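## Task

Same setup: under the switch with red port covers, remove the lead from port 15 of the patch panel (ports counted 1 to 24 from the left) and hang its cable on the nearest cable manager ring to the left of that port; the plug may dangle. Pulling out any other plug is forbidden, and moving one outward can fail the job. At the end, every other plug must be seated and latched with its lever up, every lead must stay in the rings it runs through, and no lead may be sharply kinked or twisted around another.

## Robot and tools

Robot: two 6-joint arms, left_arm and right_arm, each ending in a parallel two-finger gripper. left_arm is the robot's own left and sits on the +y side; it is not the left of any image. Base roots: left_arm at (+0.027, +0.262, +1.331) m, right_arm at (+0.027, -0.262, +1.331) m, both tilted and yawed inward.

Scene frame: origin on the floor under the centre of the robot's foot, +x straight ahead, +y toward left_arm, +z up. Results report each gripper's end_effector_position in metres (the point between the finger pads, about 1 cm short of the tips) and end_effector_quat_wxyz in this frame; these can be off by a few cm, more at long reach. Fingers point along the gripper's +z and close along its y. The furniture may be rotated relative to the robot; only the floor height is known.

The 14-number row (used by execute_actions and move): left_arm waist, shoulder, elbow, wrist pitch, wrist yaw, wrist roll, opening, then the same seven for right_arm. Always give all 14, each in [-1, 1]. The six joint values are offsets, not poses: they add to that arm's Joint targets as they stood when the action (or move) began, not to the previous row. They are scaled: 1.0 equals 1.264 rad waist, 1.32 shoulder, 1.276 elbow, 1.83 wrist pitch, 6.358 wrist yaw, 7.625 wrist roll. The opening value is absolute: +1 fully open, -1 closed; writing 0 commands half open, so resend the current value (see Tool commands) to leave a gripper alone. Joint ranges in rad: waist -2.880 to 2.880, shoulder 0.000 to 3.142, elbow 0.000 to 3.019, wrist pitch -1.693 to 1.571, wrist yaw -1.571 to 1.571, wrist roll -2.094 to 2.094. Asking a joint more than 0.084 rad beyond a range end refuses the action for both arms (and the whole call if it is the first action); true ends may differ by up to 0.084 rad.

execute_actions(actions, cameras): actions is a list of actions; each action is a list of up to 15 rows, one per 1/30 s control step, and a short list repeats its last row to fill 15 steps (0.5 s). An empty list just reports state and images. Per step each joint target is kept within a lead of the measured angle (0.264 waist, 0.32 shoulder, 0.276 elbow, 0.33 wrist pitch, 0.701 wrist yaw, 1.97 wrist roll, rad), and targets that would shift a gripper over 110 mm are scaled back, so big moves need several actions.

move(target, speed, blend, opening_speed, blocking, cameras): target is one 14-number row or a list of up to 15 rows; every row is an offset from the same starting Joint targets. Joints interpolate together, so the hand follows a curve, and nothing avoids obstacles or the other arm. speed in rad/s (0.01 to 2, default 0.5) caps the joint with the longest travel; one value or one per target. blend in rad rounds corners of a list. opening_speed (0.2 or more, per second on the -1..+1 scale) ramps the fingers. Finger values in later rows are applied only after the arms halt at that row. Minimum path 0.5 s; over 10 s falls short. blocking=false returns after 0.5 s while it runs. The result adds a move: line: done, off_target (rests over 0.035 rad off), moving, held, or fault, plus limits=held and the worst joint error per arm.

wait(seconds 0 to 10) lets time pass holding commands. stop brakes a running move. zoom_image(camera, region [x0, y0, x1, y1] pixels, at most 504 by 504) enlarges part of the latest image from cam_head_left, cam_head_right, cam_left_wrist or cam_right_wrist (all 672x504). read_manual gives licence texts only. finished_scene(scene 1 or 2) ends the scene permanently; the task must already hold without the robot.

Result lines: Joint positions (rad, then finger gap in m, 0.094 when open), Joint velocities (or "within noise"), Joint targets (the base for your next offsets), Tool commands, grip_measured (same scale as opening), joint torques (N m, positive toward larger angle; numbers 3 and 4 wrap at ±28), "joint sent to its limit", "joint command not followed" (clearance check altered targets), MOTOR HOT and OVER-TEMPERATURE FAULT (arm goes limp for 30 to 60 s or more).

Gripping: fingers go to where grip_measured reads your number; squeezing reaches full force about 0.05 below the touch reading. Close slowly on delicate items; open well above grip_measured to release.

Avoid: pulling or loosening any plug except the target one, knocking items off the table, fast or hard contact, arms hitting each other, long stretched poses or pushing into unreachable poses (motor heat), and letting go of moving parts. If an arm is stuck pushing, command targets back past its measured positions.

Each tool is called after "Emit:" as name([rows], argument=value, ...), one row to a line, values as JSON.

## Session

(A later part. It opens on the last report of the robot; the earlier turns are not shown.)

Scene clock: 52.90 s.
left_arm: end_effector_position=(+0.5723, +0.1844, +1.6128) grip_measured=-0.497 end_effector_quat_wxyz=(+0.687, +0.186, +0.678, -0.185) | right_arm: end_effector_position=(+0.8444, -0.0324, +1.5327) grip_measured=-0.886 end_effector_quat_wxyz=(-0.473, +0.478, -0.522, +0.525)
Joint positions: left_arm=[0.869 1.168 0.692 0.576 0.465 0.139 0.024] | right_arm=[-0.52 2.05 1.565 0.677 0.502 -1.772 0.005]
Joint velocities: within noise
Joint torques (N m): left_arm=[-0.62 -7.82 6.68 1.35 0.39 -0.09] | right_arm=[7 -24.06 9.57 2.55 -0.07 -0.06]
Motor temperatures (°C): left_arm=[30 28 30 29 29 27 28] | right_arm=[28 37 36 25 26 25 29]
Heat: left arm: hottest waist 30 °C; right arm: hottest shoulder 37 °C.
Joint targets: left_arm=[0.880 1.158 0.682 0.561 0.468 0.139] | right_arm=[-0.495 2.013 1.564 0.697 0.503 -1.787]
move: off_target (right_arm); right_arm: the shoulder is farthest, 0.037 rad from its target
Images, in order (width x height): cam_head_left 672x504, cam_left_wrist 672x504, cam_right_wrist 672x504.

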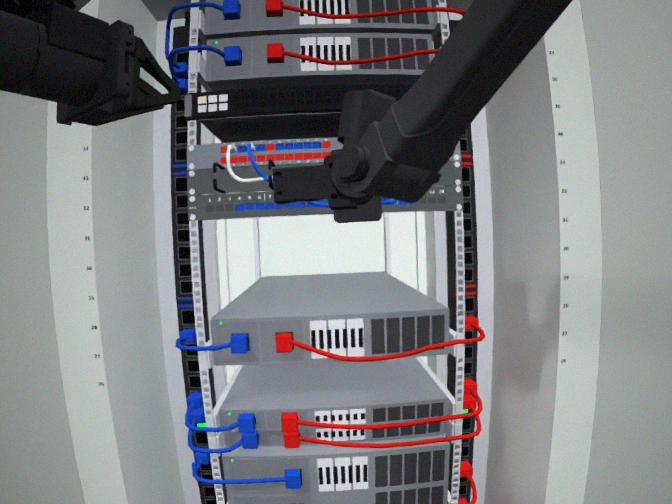

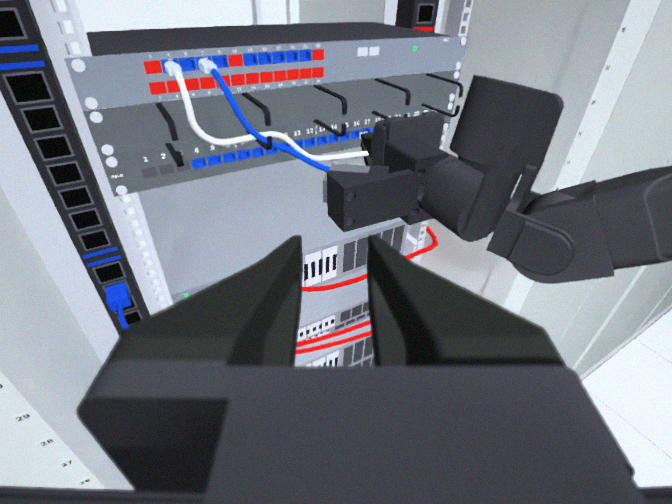

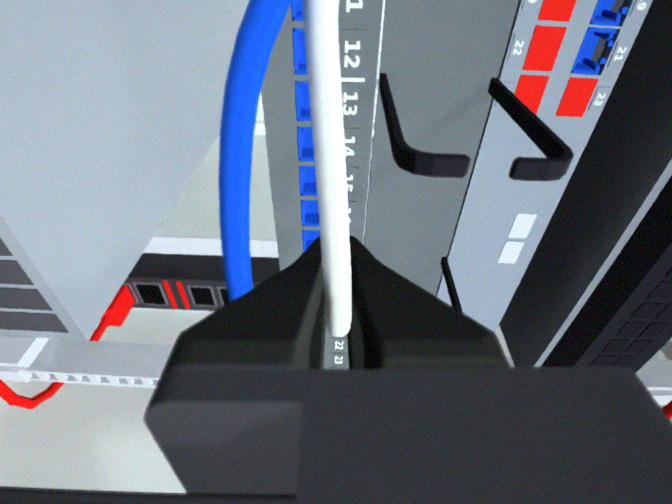

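Emit:
move(target=[0,0,0,0,0,0,-0.5,0.019,-0.0227,0.0729,-0.0325,0.0164,-0.0017,-0.97], speed=0.12, cameras=["cam_right_wrist","cam_left_wrist","cam_head_left"])

Emit:
zoom_image(camera="cam_left_wrist", region=[240, 80, 400, 200])

Emit:
zoom_image(camera="cam_right_wrist", region=[250, 0, 550, 225])

Scene clock: 54.73 s.
left_arm: end_effector_position=(+0.5723, +0.1844, +1.6128) grip_measured=-0.497 end_effector_quat_wxyz=(+0.687, +0.186, +0.678, -0.185) | right_arm: end_effector_position=(+0.8409, -0.0366, +1.5661) grip_measured=-0.886 end_effector_quat_wxyz=(-0.452, +0.453, -0.541, +0.545)
Joint positions: left_arm=[0.869 1.168 0.692 0.576 0.465 0.139 0.024] | right_arm=[-0.497 2.017 1.594 0.642 0.606 -1.787 0.005]
Joint velocities: within noise
Joint torques (N m): left_arm=[-0.26 -7.88 6.64 1.37 0.36 -0.09] | right_arm=[7.3 -23.59 15.41 1.48 -0.08 -0.03]
Motor temperatures (°C): left_arm=[30 28 30 29 29 27 28] | right_arm=[28 37 36 25 26 25 29]
Heat: left arm: hottest waist 30 °C; right arm: hottest shoulder 37 °C.
Joint targets: left_arm=[0.880 1.158 0.682 0.561 0.468 0.139] | right_arm=[-0.470 1.983 1.657 0.638 0.608 -1.800]
move: off_target (right_arm); right_arm: the elbow is farthest, 0.063 rad from its target
Images, in order (width x height): cam_head_left 672x504, cam_left_wrist 672x504, cam_right_wrist 672x504.

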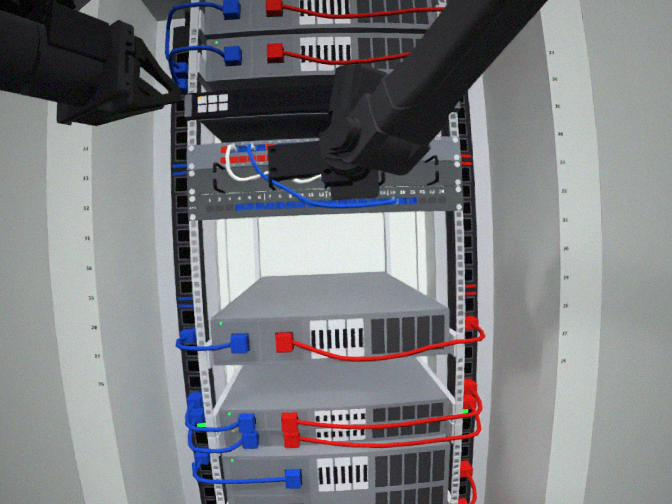

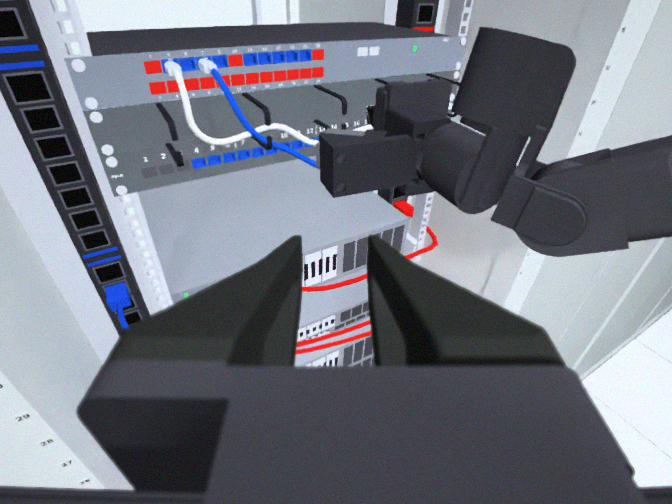

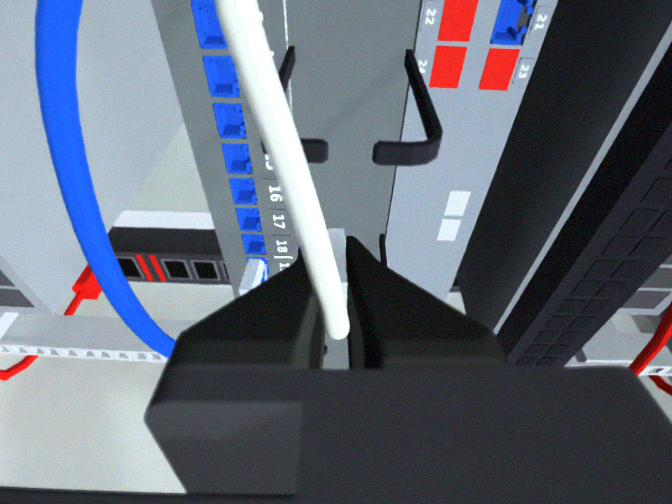

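Scaled by 3.150 from the camera's 672x504 image, which has a finer 960x720 frame.

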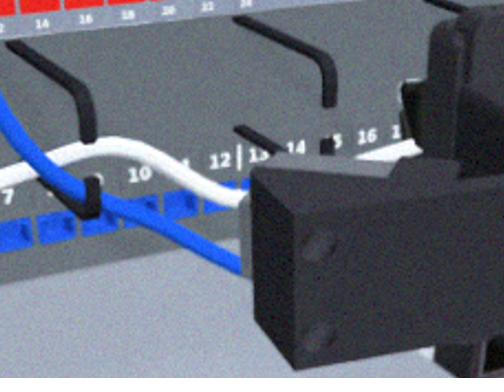

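Scaled by 1.680 from the camera's 672x504 image, which has a finer 960x720 frame.

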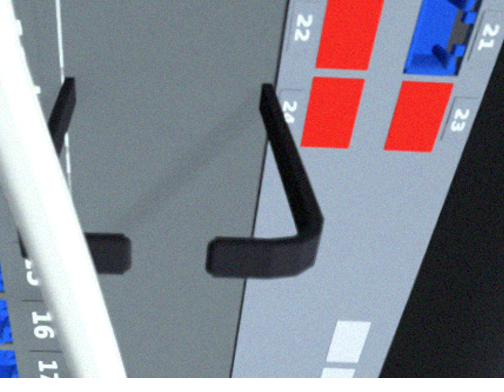

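Emit:
move(target=[0,0,0,0,0,0,-0.5,0,0,0,0,0,0.053,-0.97], speed=0.25, cameras=["cam_right_wrist","cam_left_wrist","cam_head_left"])

Emit:
zoom_image(camera="cam_left_wrist", region=[240, 80, 400, 200])

Scene clock: 57.53 s.
left_arm: end_effector_position=(+0.5723, +0.1844, +1.6128) grip_measured=-0.497 end_effector_quat_wxyz=(+0.687, +0.186, +0.678, -0.185) | right_arm: end_effector_position=(+0.8409, -0.0367, +1.5658) grip_measured=-0.886 end_effector_quat_wxyz=(-0.545, +0.346, -0.616, +0.452)
Joint positions: left_arm=[0.869 1.168 0.692 0.576 0.465 0.139 0.024] | right_arm=[-0.497 2.017 1.594 0.641 0.607 -1.415 0.005]
Joint velocities: within noise
Joint torques (N m): left_arm=[0.03 -7 6.64 1.47 0.36 -0.1] | right_arm=[7.24 -23.36 15.39 1.46 -0.11 0.29]
Motor temperatures (°C): left_arm=[30 28 31 29 29 27 28] | right_arm=[28 37 38 25 26 25 30]
Heat: left arm: hottest elbow 31 °C; right arm: hottest elbow 38 °C.
Joint targets: left_arm=[0.880 1.158 0.682 0.561 0.468 0.139] | right_arm=[-0.470 1.983 1.657 0.637 0.608 -1.396]
move: off_target (right_arm); right_arm: the elbow is farthest, 0.063 rad from its target
Images, in order (width x height): cam_head_left 672x504, cam_left_wrist 672x504, cam_right_wrist 672x504.

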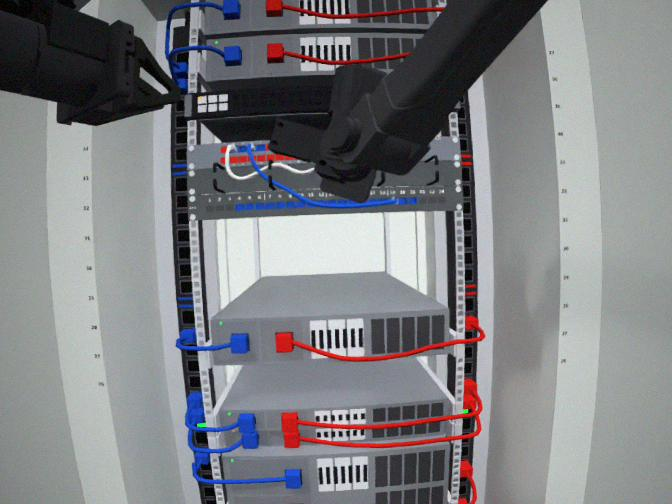

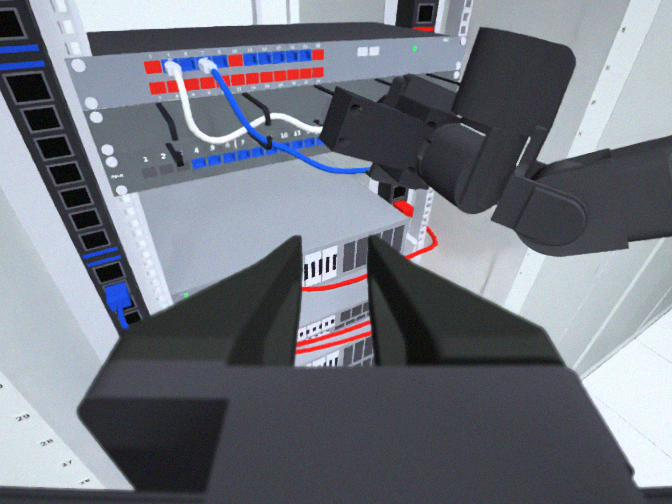

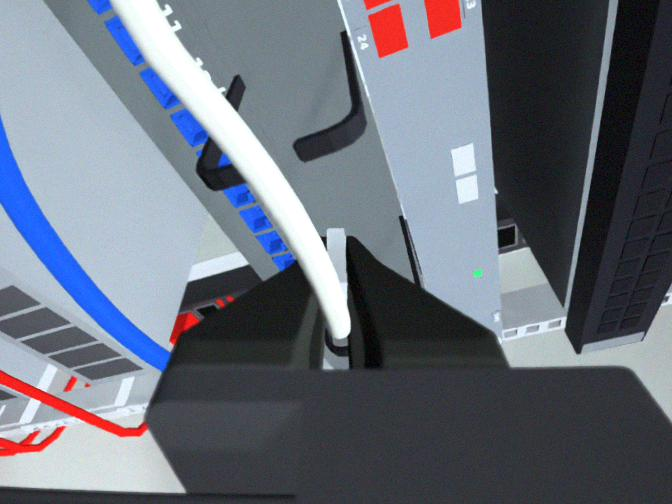

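Scaled by 3.150 from the camera's 672x504 image, which has a finer 960x720 frame.

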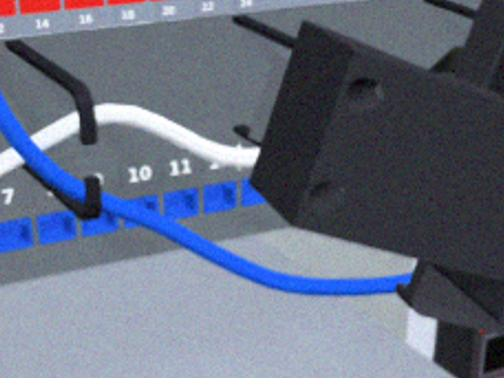

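Emit:
move(target=[0,0,0,0,0,0,-0.5,0.0025,-0.0125,0.0078,-0.0131,0,0,-0.97], speed=0.1, cameras=["cam_right_wrist","cam_left_wrist","cam_head_left"])

Emit:
zoom_image(camera="cam_right_wrist", region=[150, 50, 400, 250])

Scene clock: 59.10 s.
left_arm: end_effector_position=(+0.5723, +0.1844, +1.6128) grip_measured=-0.497 end_effector_quat_wxyz=(+0.687, +0.186, +0.678, -0.185) | right_arm: end_effector_position=(+0.8413, -0.0378, +1.5758) grip_measured=-0.886 end_effector_quat_wxyz=(-0.544, +0.346, -0.616, +0.452)
Joint positions: left_arm=[0.869 1.168 0.692 0.576 0.465 0.139 0.024] | right_arm=[-0.497 2.003 1.601 0.617 0.607 -1.415 0.005]
Joint velocities: within noise
Joint torques (N m): left_arm=[-0.44 -7.53 6.65 1.54 0.36 -0.09] | right_arm=[7.47 -23.59 15.69 1.47 -0.11 0.31]
Motor temperatures (°C): left_arm=[30 28 31 29 29 27 28] | right_arm=[28 37 38 25 26 25 30]
Heat: left arm: hottest elbow 31 °C; right arm: hottest elbow 38 °C.
Joint targets: left_arm=[0.880 1.158 0.682 0.561 0.468 0.139] | right_arm=[-0.467 1.966 1.667 0.613 0.608 -1.396]
move: off_target (right_arm); right_arm: the elbow is farthest, 0.066 rad from its target
Images, in order (width x height): cam_head_left 672x504, cam_left_wrist 672x504, cam_right_wrist 672x504.

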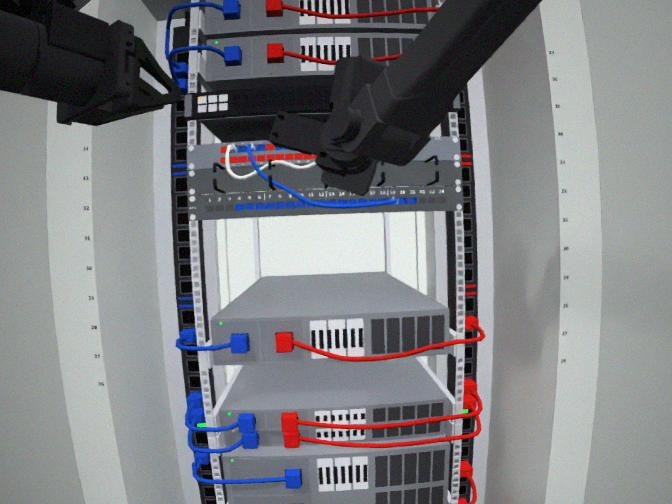

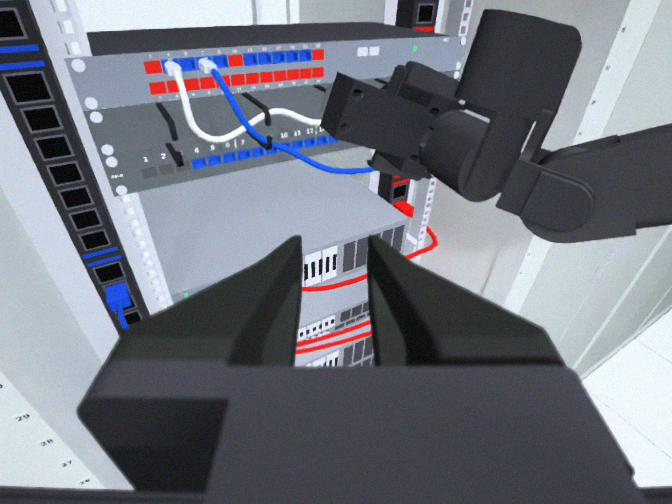

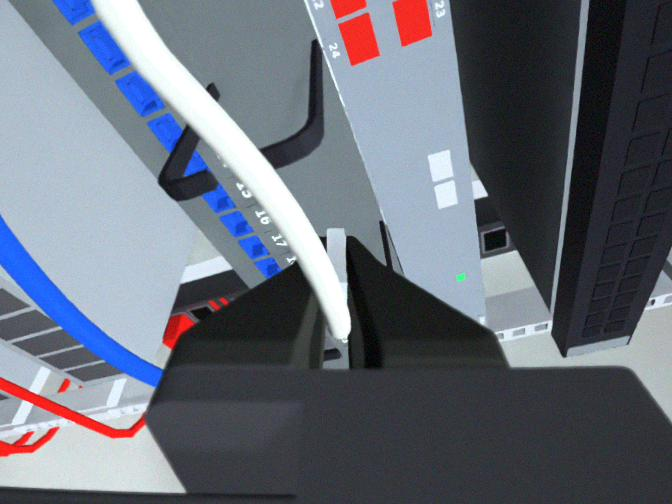

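Scaled by 2.016 from the camera's 672x504 image, which has a finer 960x720 frame.

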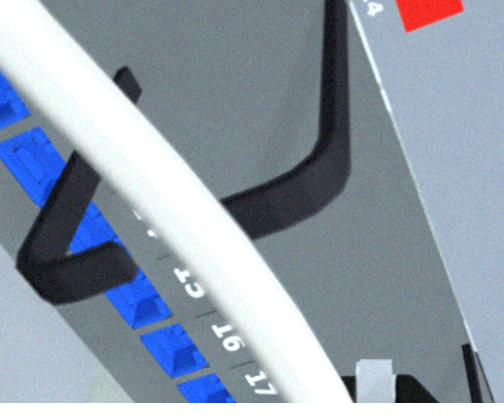

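Emit:
move([
  [0,0,0,0,0,0,-0.5,-0.0388,0.0538,-0.0588,0.0273,-0.0003,0,-0.97],
  [0,0,0,0,0,0,-0.5,-0.0498,0.0811,0.0384,-0.0016,-0.0025,0,-0.97],
], speed=0.12, cameras=["cam_right_wrist","cam_left_wrist","cam_head_left"])

Emit:
zoom_image(camera="cam_right_wrist", region=[150, 50, 400, 250])

Emit:
zoom_image(camera="cam_left_wrist", region=[200, 60, 400, 200])

Scene clock: 63.03 s.
left_arm: end_effector_position=(+0.5723, +0.1844, +1.6128) grip_measured=-0.497 end_effector_quat_wxyz=(+0.687, +0.186, +0.678, -0.185) | right_arm: end_effector_position=(+0.8588, -0.0409, +1.5528) grip_measured=-0.886 end_effector_quat_wxyz=(-0.539, +0.349, -0.618, +0.453)
Joint positions: left_arm=[0.869 1.168 0.692 0.576 0.465 0.139 0.024] | right_arm=[-0.516 2.062 1.65 0.615 0.596 -1.413 0.005]
Joint velocities: within noise
Joint torques (N m): left_arm=[-0.5 -7.3 6.53 1.31 0.37 -0.07] | right_arm=[3.43 -20.25 15.6 1.43 -0.27 0.32]
Motor temperatures (°C): left_arm=[30 28 31 29 29 27 28] | right_arm=[28 37 40 25 26 25 30]
Heat: left arm: hottest elbow 31 °C; right arm: hottest elbow 40 °C.
Joint targets: left_arm=[0.880 1.158 0.682 0.561 0.468 0.139] | right_arm=[-0.530 2.073 1.716 0.611 0.592 -1.396]
move: off_target (right_arm); right_arm: the elbow is farthest, 0.066 rad from its target
Images, in order (width x height): cam_head_left 672x504, cam_left_wrist 672x504, cam_right_wrist 672x504.

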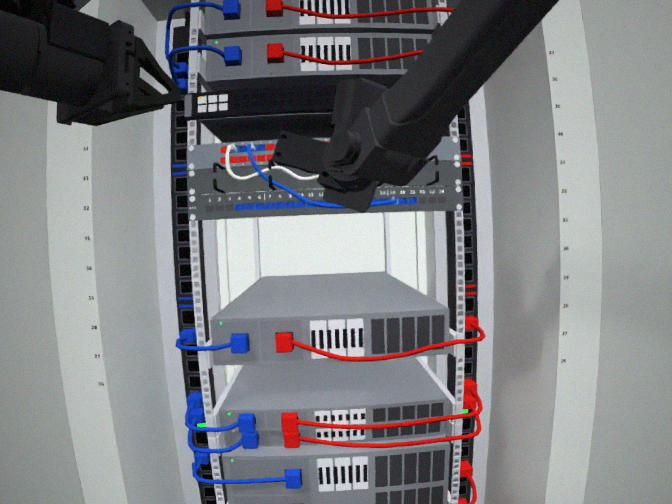

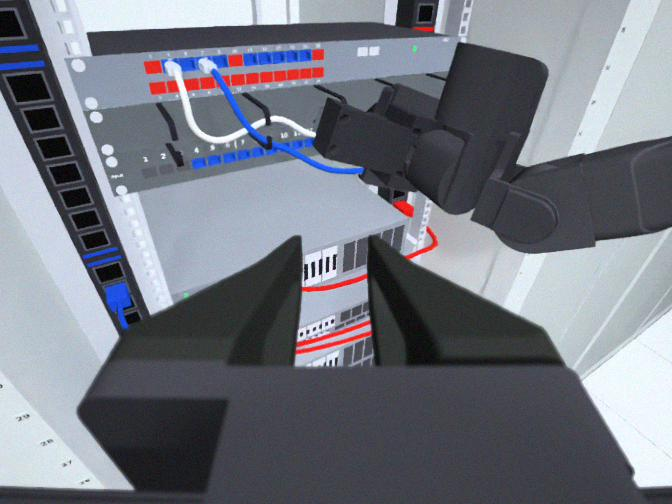

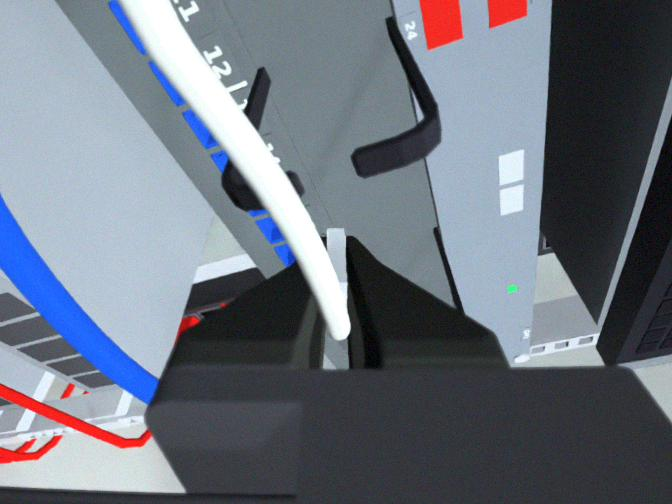

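Scaled by 2.016 from the camera's 672x504 image, which has a finer 960x720 frame.

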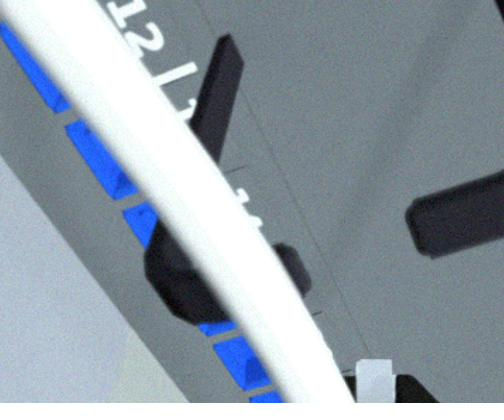

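Scaled by 2.520 from the camera's 672x504 image, which has a finer 960x720 frame.

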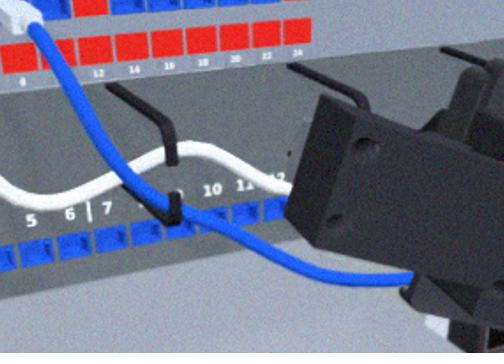

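Emit:
move(target=[0,0,0,0,0,0,-0.5,0.0443,-0.0697,-0.0846,0,0.0027,0,-0.97], speed=0.12, cameras=["cam_right_wrist","cam_left_wrist"])

Emit:
zoom_image(camera="cam_right_wrist", region=[150, 50, 400, 250])

Scene clock: 65.27 s.
left_arm: end_effector_position=(+0.5723, +0.1844, +1.6128) grip_measured=-0.497 end_effector_quat_wxyz=(+0.687, +0.186, +0.678, -0.185) | right_arm: end_effector_position=(+0.8435, -0.0372, +1.5667) grip_measured=-0.886 end_effector_quat_wxyz=(-0.540, +0.350, -0.618, +0.451)
Joint positions: left_arm=[0.869 1.168 0.692 0.576 0.465 0.139 0.024] | right_arm=[-0.499 2.016 1.605 0.614 0.608 -1.413 0.005]
Joint velocities: within noise
Joint torques (N m): left_arm=[-0.15 -7.36 6.64 1.52 0.33 -0.08] | right_arm=[7.12 -23.47 10.14 1.48 -0.1 0.3]
Motor temperatures (°C): left_arm=[30 28 31 29 29 27 28] | right_arm=[28 37 40 25 26 25 30]
Heat: left arm: hottest elbow 31 °C; right arm: hottest elbow 40 °C.
Joint targets: left_arm=[0.880 1.158 0.682 0.561 0.468 0.139] | right_arm=[-0.474 1.981 1.608 0.611 0.609 -1.396]
move: done
Images, in order (width x height): cam_left_wrist 672x504, cam_right_wrist 672x504.

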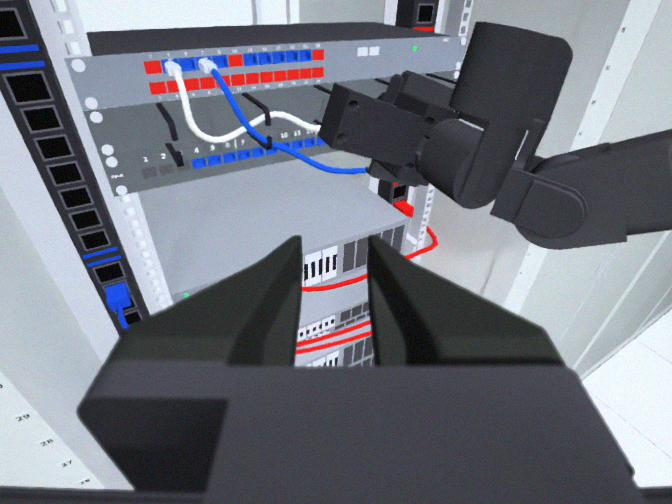

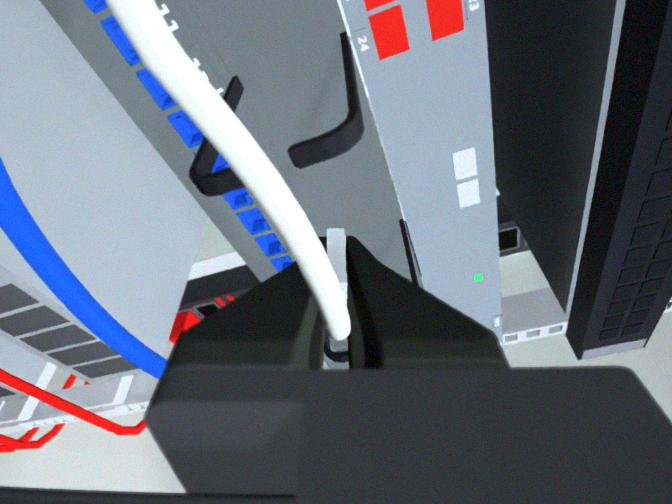

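Scaled by 2.016 from the camera's 672x504 image, which has a finer 960x720 frame.

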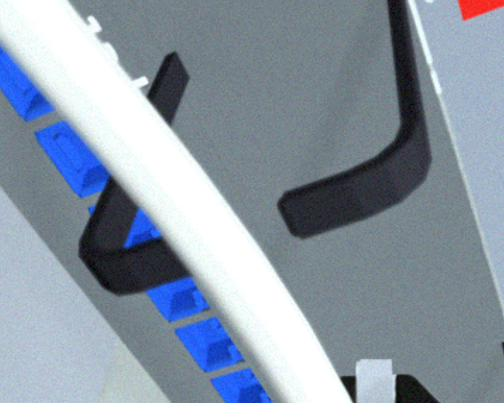

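Emit:
move([
  [0,0,0,0,0,0,-0.5,-0.0293,0.0326,0.0431,0,0,0,-0.97],
  [0,0,0,0,0,0,-0.5,-0.0411,0.0576,0.1027,-0.0235,-0.002,0,-0.97],
], speed=0.08, cameras=["cam_right_wrist","cam_left_wrist"])

Emit:
zoom_image(camera="cam_right_wrist", region=[150, 50, 400, 250])

Scene clock: 67.90 s.
left_arm: end_effector_position=(+0.5723, +0.1844, +1.6128) grip_measured=-0.497 end_effector_quat_wxyz=(+0.687, +0.186, +0.678, -0.185) | right_arm: end_effector_position=(+0.8605, -0.0402, +1.5676) grip_measured=-0.886 end_effector_quat_wxyz=(-0.536, +0.352, -0.620, +0.453)
Joint positions: left_arm=[0.869 1.168 0.692 0.576 0.465 0.139 0.024] | right_arm=[-0.512 2.046 1.669 0.572 0.601 -1.413 0.005]
Joint velocities: within noise
Joint torques (N m): left_arm=[-0.32 -7.41 6.65 1.35 0.37 -0.09] | right_arm=[3.72 -20.42 16.12 1.47 -0.3 0.29]
Motor temperatures (°C): left_arm=[30 28 31 29 29 27 28] | right_arm=[28 37 40 25 26 25 30]
Heat: left arm: hottest elbow 31 °C; right arm: hottest elbow 40 °C.
Joint targets: left_arm=[0.880 1.158 0.682 0.561 0.468 0.139] | right_arm=[-0.526 2.057 1.739 0.567 0.596 -1.396]
move: off_target (right_arm); right_arm: the elbow is farthest, 0.070 rad from its target
Images, in order (width x height): cam_left_wrist 672x504, cam_right_wrist 672x504.

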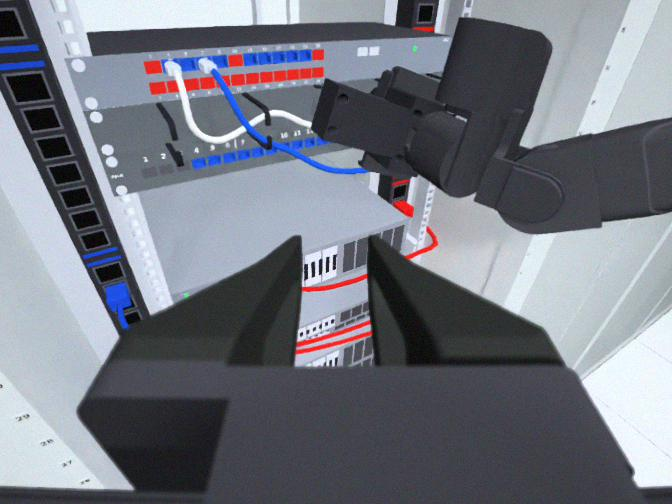

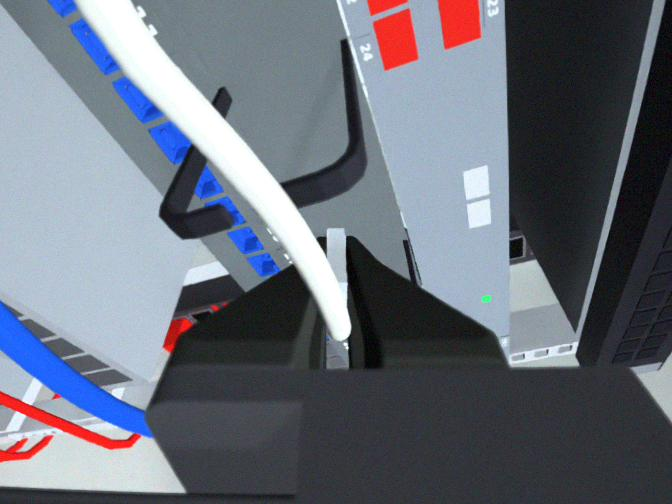

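Scaled by 2.016 from the camera's 672x504 image, which has a finer 960x720 frame.

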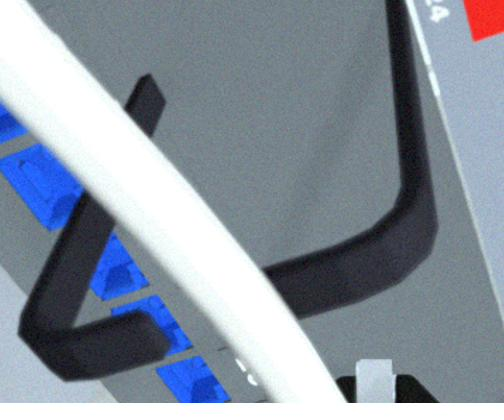

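Emit:
move(target=[0,0,0,0,0,0,-0.5,0,0.0068,0,0,0,0,-0.97], speed=0.08, cameras=["cam_right_wrist","cam_left_wrist"])

Emit:
zoom_image(camera="cam_right_wrist", region=[150, 50, 400, 250])

Scene clock: 69.53 s.
left_arm: end_effector_position=(+0.5723, +0.1844, +1.6128) grip_measured=-0.497 end_effector_quat_wxyz=(+0.687, +0.186, +0.678, -0.185) | right_arm: end_effector_position=(+0.8617, -0.0392, +1.5597) grip_measured=-0.886 end_effector_quat_wxyz=(+0.533, -0.355, +0.621, -0.452)
Joint positions: left_arm=[0.869 1.168 0.692 0.576 0.465 0.139 0.024] | right_arm=[-0.513 2.056 1.671 0.571 0.601 -1.413 0.005]
Joint velocities: within noise
Joint torques (N m): left_arm=[-0.32 -7.3 6.74 1.59 0.34 -0.13] | right_arm=[3.72 -20.48 15.99 1.46 -0.3 0.31]
Motor temperatures (°C): left_arm=[30 28 31 29 29 27 28] | right_arm=[28 37 40 25 26 25 30]
Heat: left arm: hottest elbow 31 °C; right arm: hottest elbow 40 °C.
Joint targets: left_arm=[0.880 1.158 0.682 0.561 0.468 0.139] | right_arm=[-0.526 2.066 1.739 0.567 0.596 -1.396]
move: off_target (right_arm); right_arm: the elbow is farthest, 0.068 rad from its target
Images, in order (width x height): cam_left_wrist 672x504, cam_right_wrist 672x504.

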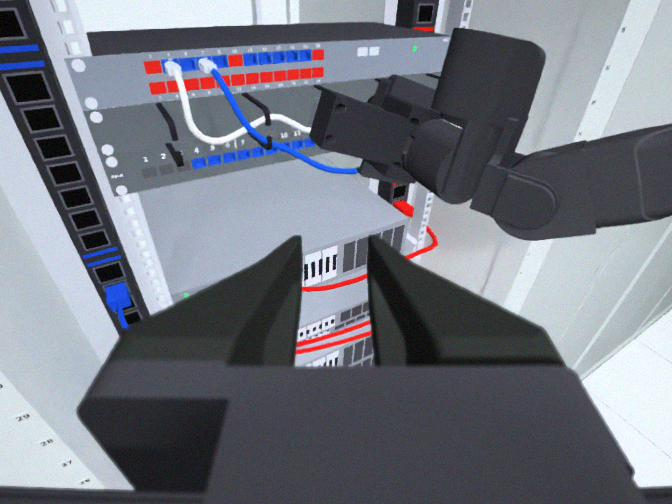

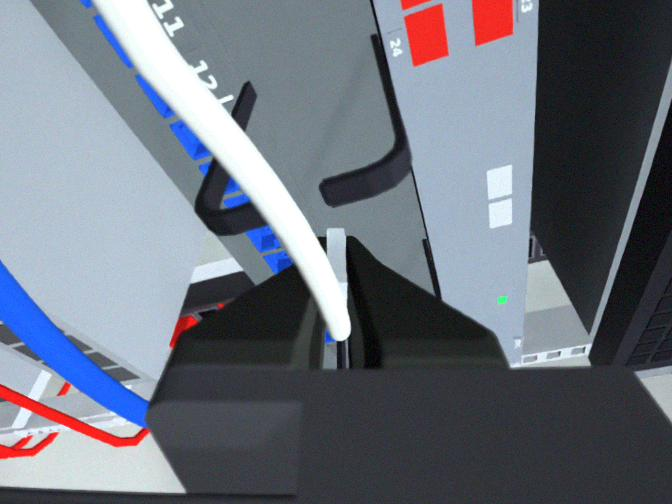

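Scaled by 2.016 from the camera's 672x504 image, which has a finer 960x720 frame.

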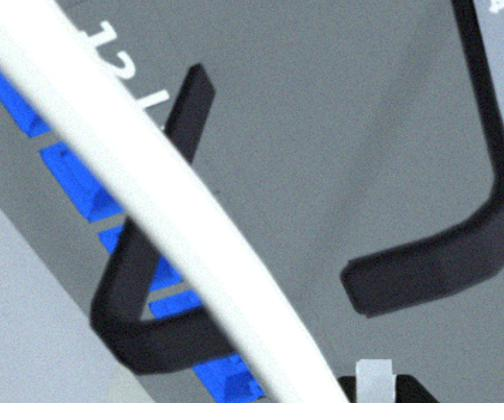

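Emit:
move(target=[0,0,0,0,0,0,-0.5,-0.0128,0.0290,0.0627,-0.0229,-0.0019,0,-0.97], speed=0.1, cameras=["cam_right_wrist","cam_left_wrist"])

Emit:
zoom_image(camera="cam_right_wrist", region=[150, 50, 400, 250])

Scene clock: 71.83 s.
left_arm: end_effector_position=(+0.5723, +0.1844, +1.6128) grip_measured=-0.497 end_effector_quat_wxyz=(+0.687, +0.186, +0.678, -0.185) | right_arm: end_effector_position=(+0.8773, -0.0423, +1.5626) grip_measured=-0.886 end_effector_quat_wxyz=(+0.531, -0.355, +0.622, -0.454)
Joint positions: left_arm=[0.869 1.168 0.692 0.576 0.465 0.139 0.024] | right_arm=[-0.524 2.083 1.733 0.535 0.594 -1.413 0.005]
Joint velocities: within noise
Joint torques (N m): left_arm=[0.21 -7.53 6.67 1.35 0.35 -0.12] | right_arm=[3.66 -20.07 17.73 1.29 -0.51 0.31]
Motor temperatures (°C): left_arm=[30 28 31 29 29 27 28] | right_arm=[28 38 41 25 26 25 30]
Heat: left arm: hottest elbow 31 °C; right arm: hottest elbow 41 °C.
Joint targets: left_arm=[0.880 1.158 0.682 0.561 0.468 0.139] | right_arm=[-0.542 2.105 1.819 0.526 0.584 -1.395]
move: off_target (right_arm); right_arm: the elbow is farthest, 0.086 rad from its target
Images, in order (width x height): cam_left_wrist 672x504, cam_right_wrist 672x504.

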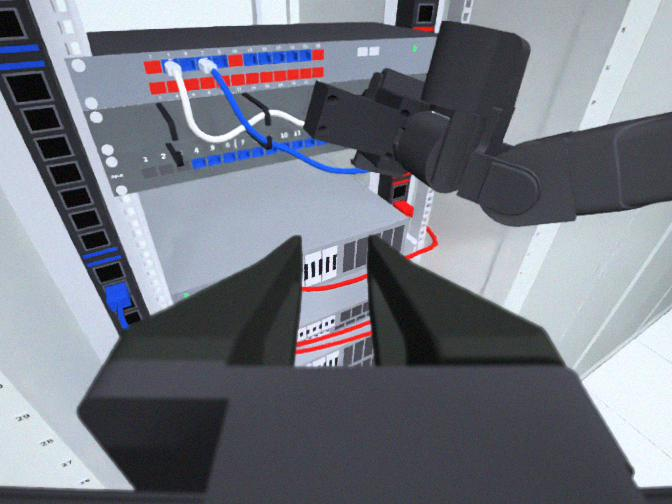

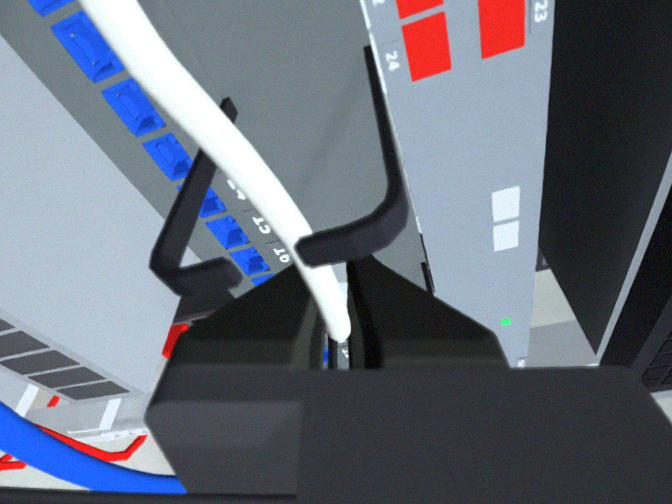

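Scaled by 2.016 from the camera's 672x504 image, which has a finer 960x720 frame.

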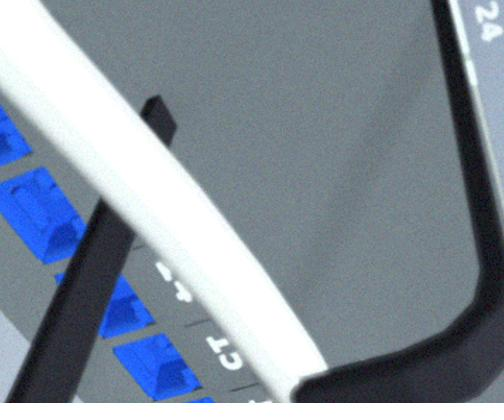

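Emit:
move(target=[0,0,0,0,0,0,-0.5,-0.0024,0.0129,-0.0266,0.0322,0.0009,0,-0.97], speed=0.08, cameras=["cam_right_wrist","cam_left_wrist","cam_head_left"])

Emit:
zoom_image(camera="cam_right_wrist", region=[150, 80, 450, 305])

Emit:
zoom_image(camera="cam_left_wrist", region=[200, 60, 400, 200])

Scene clock: 73.77 s.
left_arm: end_effector_position=(+0.5723, +0.1844, +1.6128) grip_measured=-0.497 end_effector_quat_wxyz=(+0.687, +0.186, +0.678, -0.185) | right_arm: end_effector_position=(+0.8775, -0.0429, +1.5616) grip_measured=-0.886 end_effector_quat_wxyz=(-0.537, +0.344, -0.620, +0.457)
Joint positions: left_arm=[0.869 1.168 0.692 0.576 0.465 0.139 0.024] | right_arm=[-0.524 2.094 1.733 0.571 0.599 -1.413 0.005]
Joint velocities: within noise
Joint torques (N m): left_arm=[-0.15 -7.24 6.84 1.4 0.37 -0.06] | right_arm=[3.55 -19.6 14.71 2.24 -0.52 0.28]
Motor temperatures (°C): left_arm=[30 28 31 29 29 27 28] | right_arm=[28 38 41 25 26 25 30]
Heat: left arm: hottest elbow 31 °C; right arm: hottest elbow 41 °C.
Joint targets: left_arm=[0.880 1.158 0.682 0.561 0.468 0.139] | right_arm=[-0.545 2.122 1.785 0.585 0.590 -1.395]
move: off_target (right_arm); right_arm: the elbow is farthest, 0.052 rad from its target
Images, in order (width x height): cam_head_left 672x504, cam_left_wrist 672x504, cam_right_wrist 672x504.

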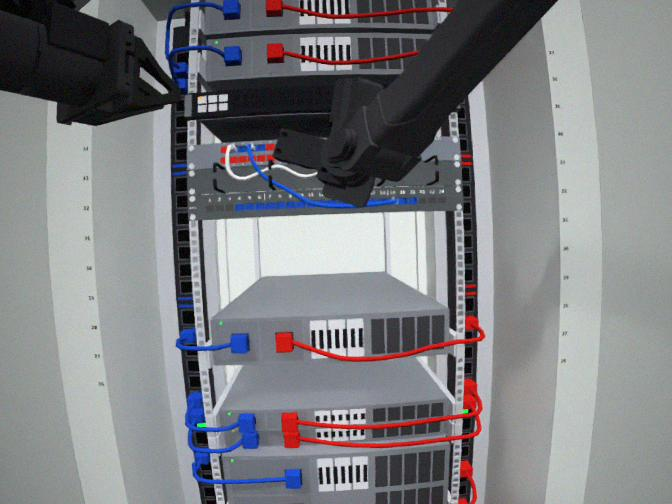

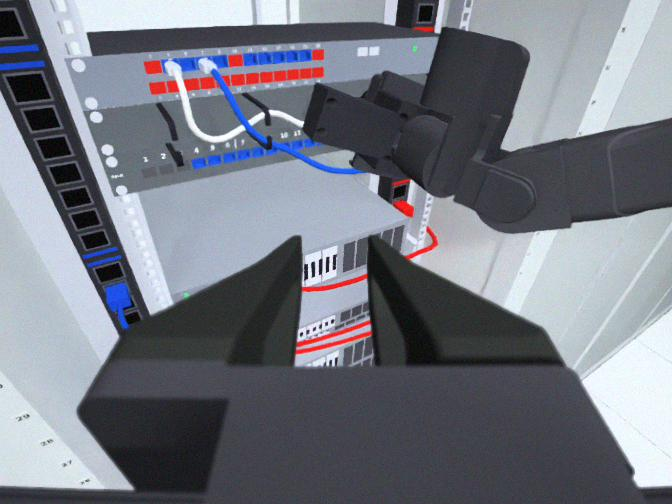

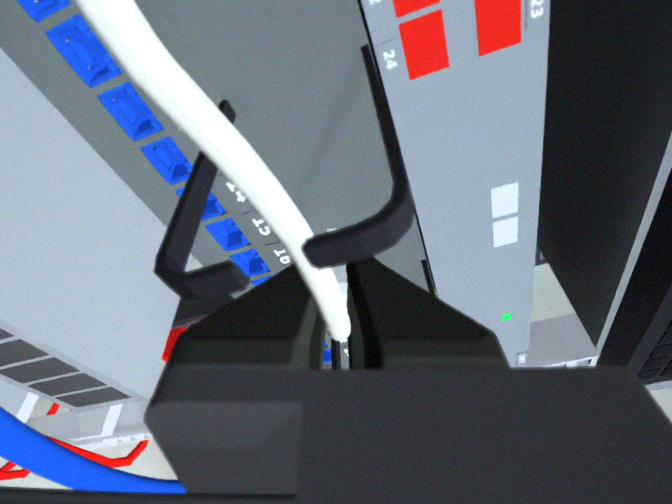

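Scaled by 1.680 from the camera's 672x504 image, which has a finer 960x720 frame.

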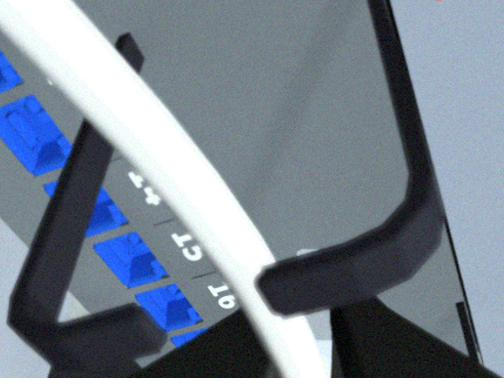

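Scaled by 2.520 from the camera's 672x504 image, which has a finer 960x720 frame.

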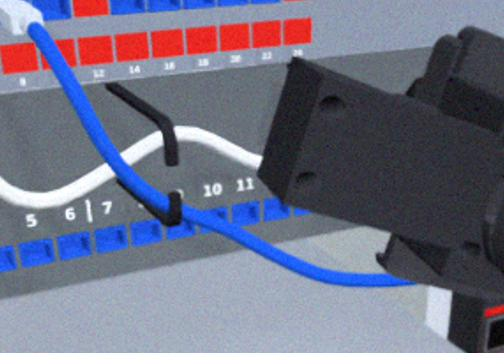

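Emit:
move(target=[0,0,0,0,0,0,-0.5,0,0.0144,0,0,0,0,-0.97], speed=0.08, cameras=["cam_right_wrist","cam_left_wrist","cam_head_left"])

Emit:
zoom_image(camera="cam_right_wrist", region=[150, 80, 450, 305])

Scene clock: 74.80 s.
left_arm: end_effector_position=(+0.5723, +0.1844, +1.6128) grip_measured=-0.497 end_effector_quat_wxyz=(+0.687, +0.186, +0.678, -0.185) | right_arm: end_effector_position=(+0.8776, -0.0429, +1.5599) grip_measured=-0.886 end_effector_quat_wxyz=(-0.538, +0.341, -0.620, +0.458)
Joint positions: left_arm=[0.869 1.168 0.692 0.576 0.465 0.139 0.024] | right_arm=[-0.524 2.098 1.733 0.581 0.602 -1.413 0.005]
Joint velocities: within noise
Joint torques (N m): left_arm=[-0.09 -7.47 6.83 1.54 0.36 -0.08] | right_arm=[3.14 -18.43 14.68 1.73 -0.61 0.3]
Motor temperatures (°C): left_arm=[30 28 31 29 29 27 28] | right_arm=[28 38 41 25 26 25 30]
Heat: left arm: hottest elbow 31 °C; right arm: hottest elbow 41 °C.
Joint targets: left_arm=[0.880 1.158 0.682 0.561 0.468 0.139] | right_arm=[-0.545 2.141 1.785 0.584 0.590 -1.395]
move: off_target (right_arm); right_arm: the elbow is farthest, 0.052 rad from its target
Images, in order (width x height): cam_head_left 672x504, cam_left_wrist 672x504, cam_right_wrist 672x504.

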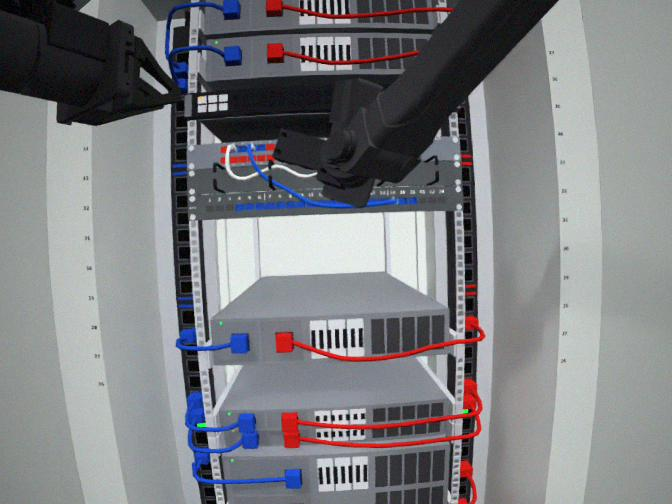

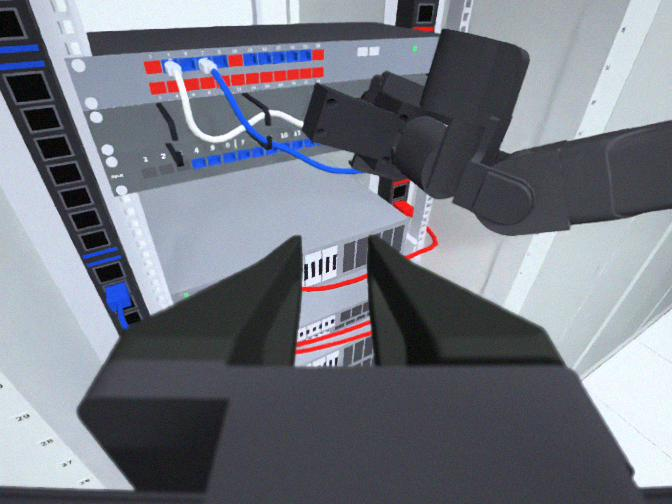

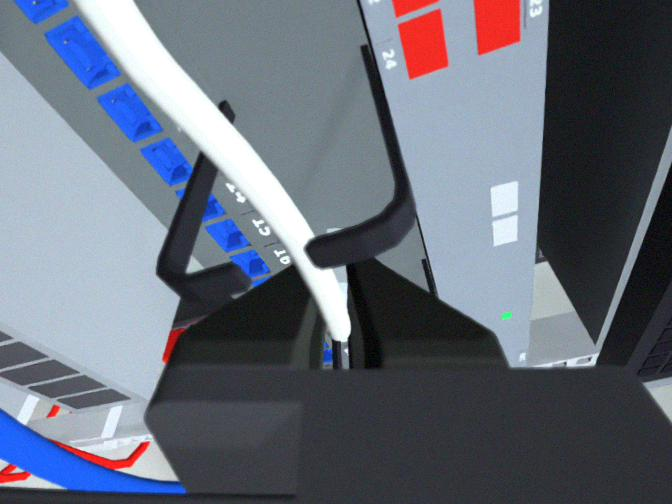

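Scaled by 1.680 from the camera's 672x504 image, which has a finer 960x720 frame.

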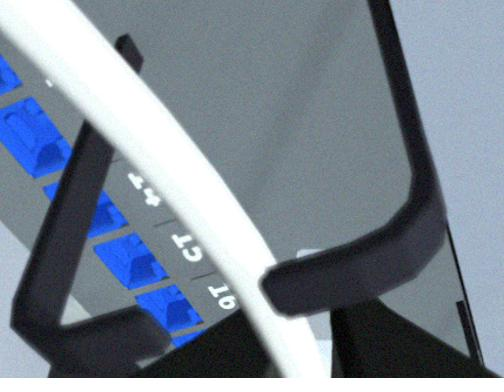

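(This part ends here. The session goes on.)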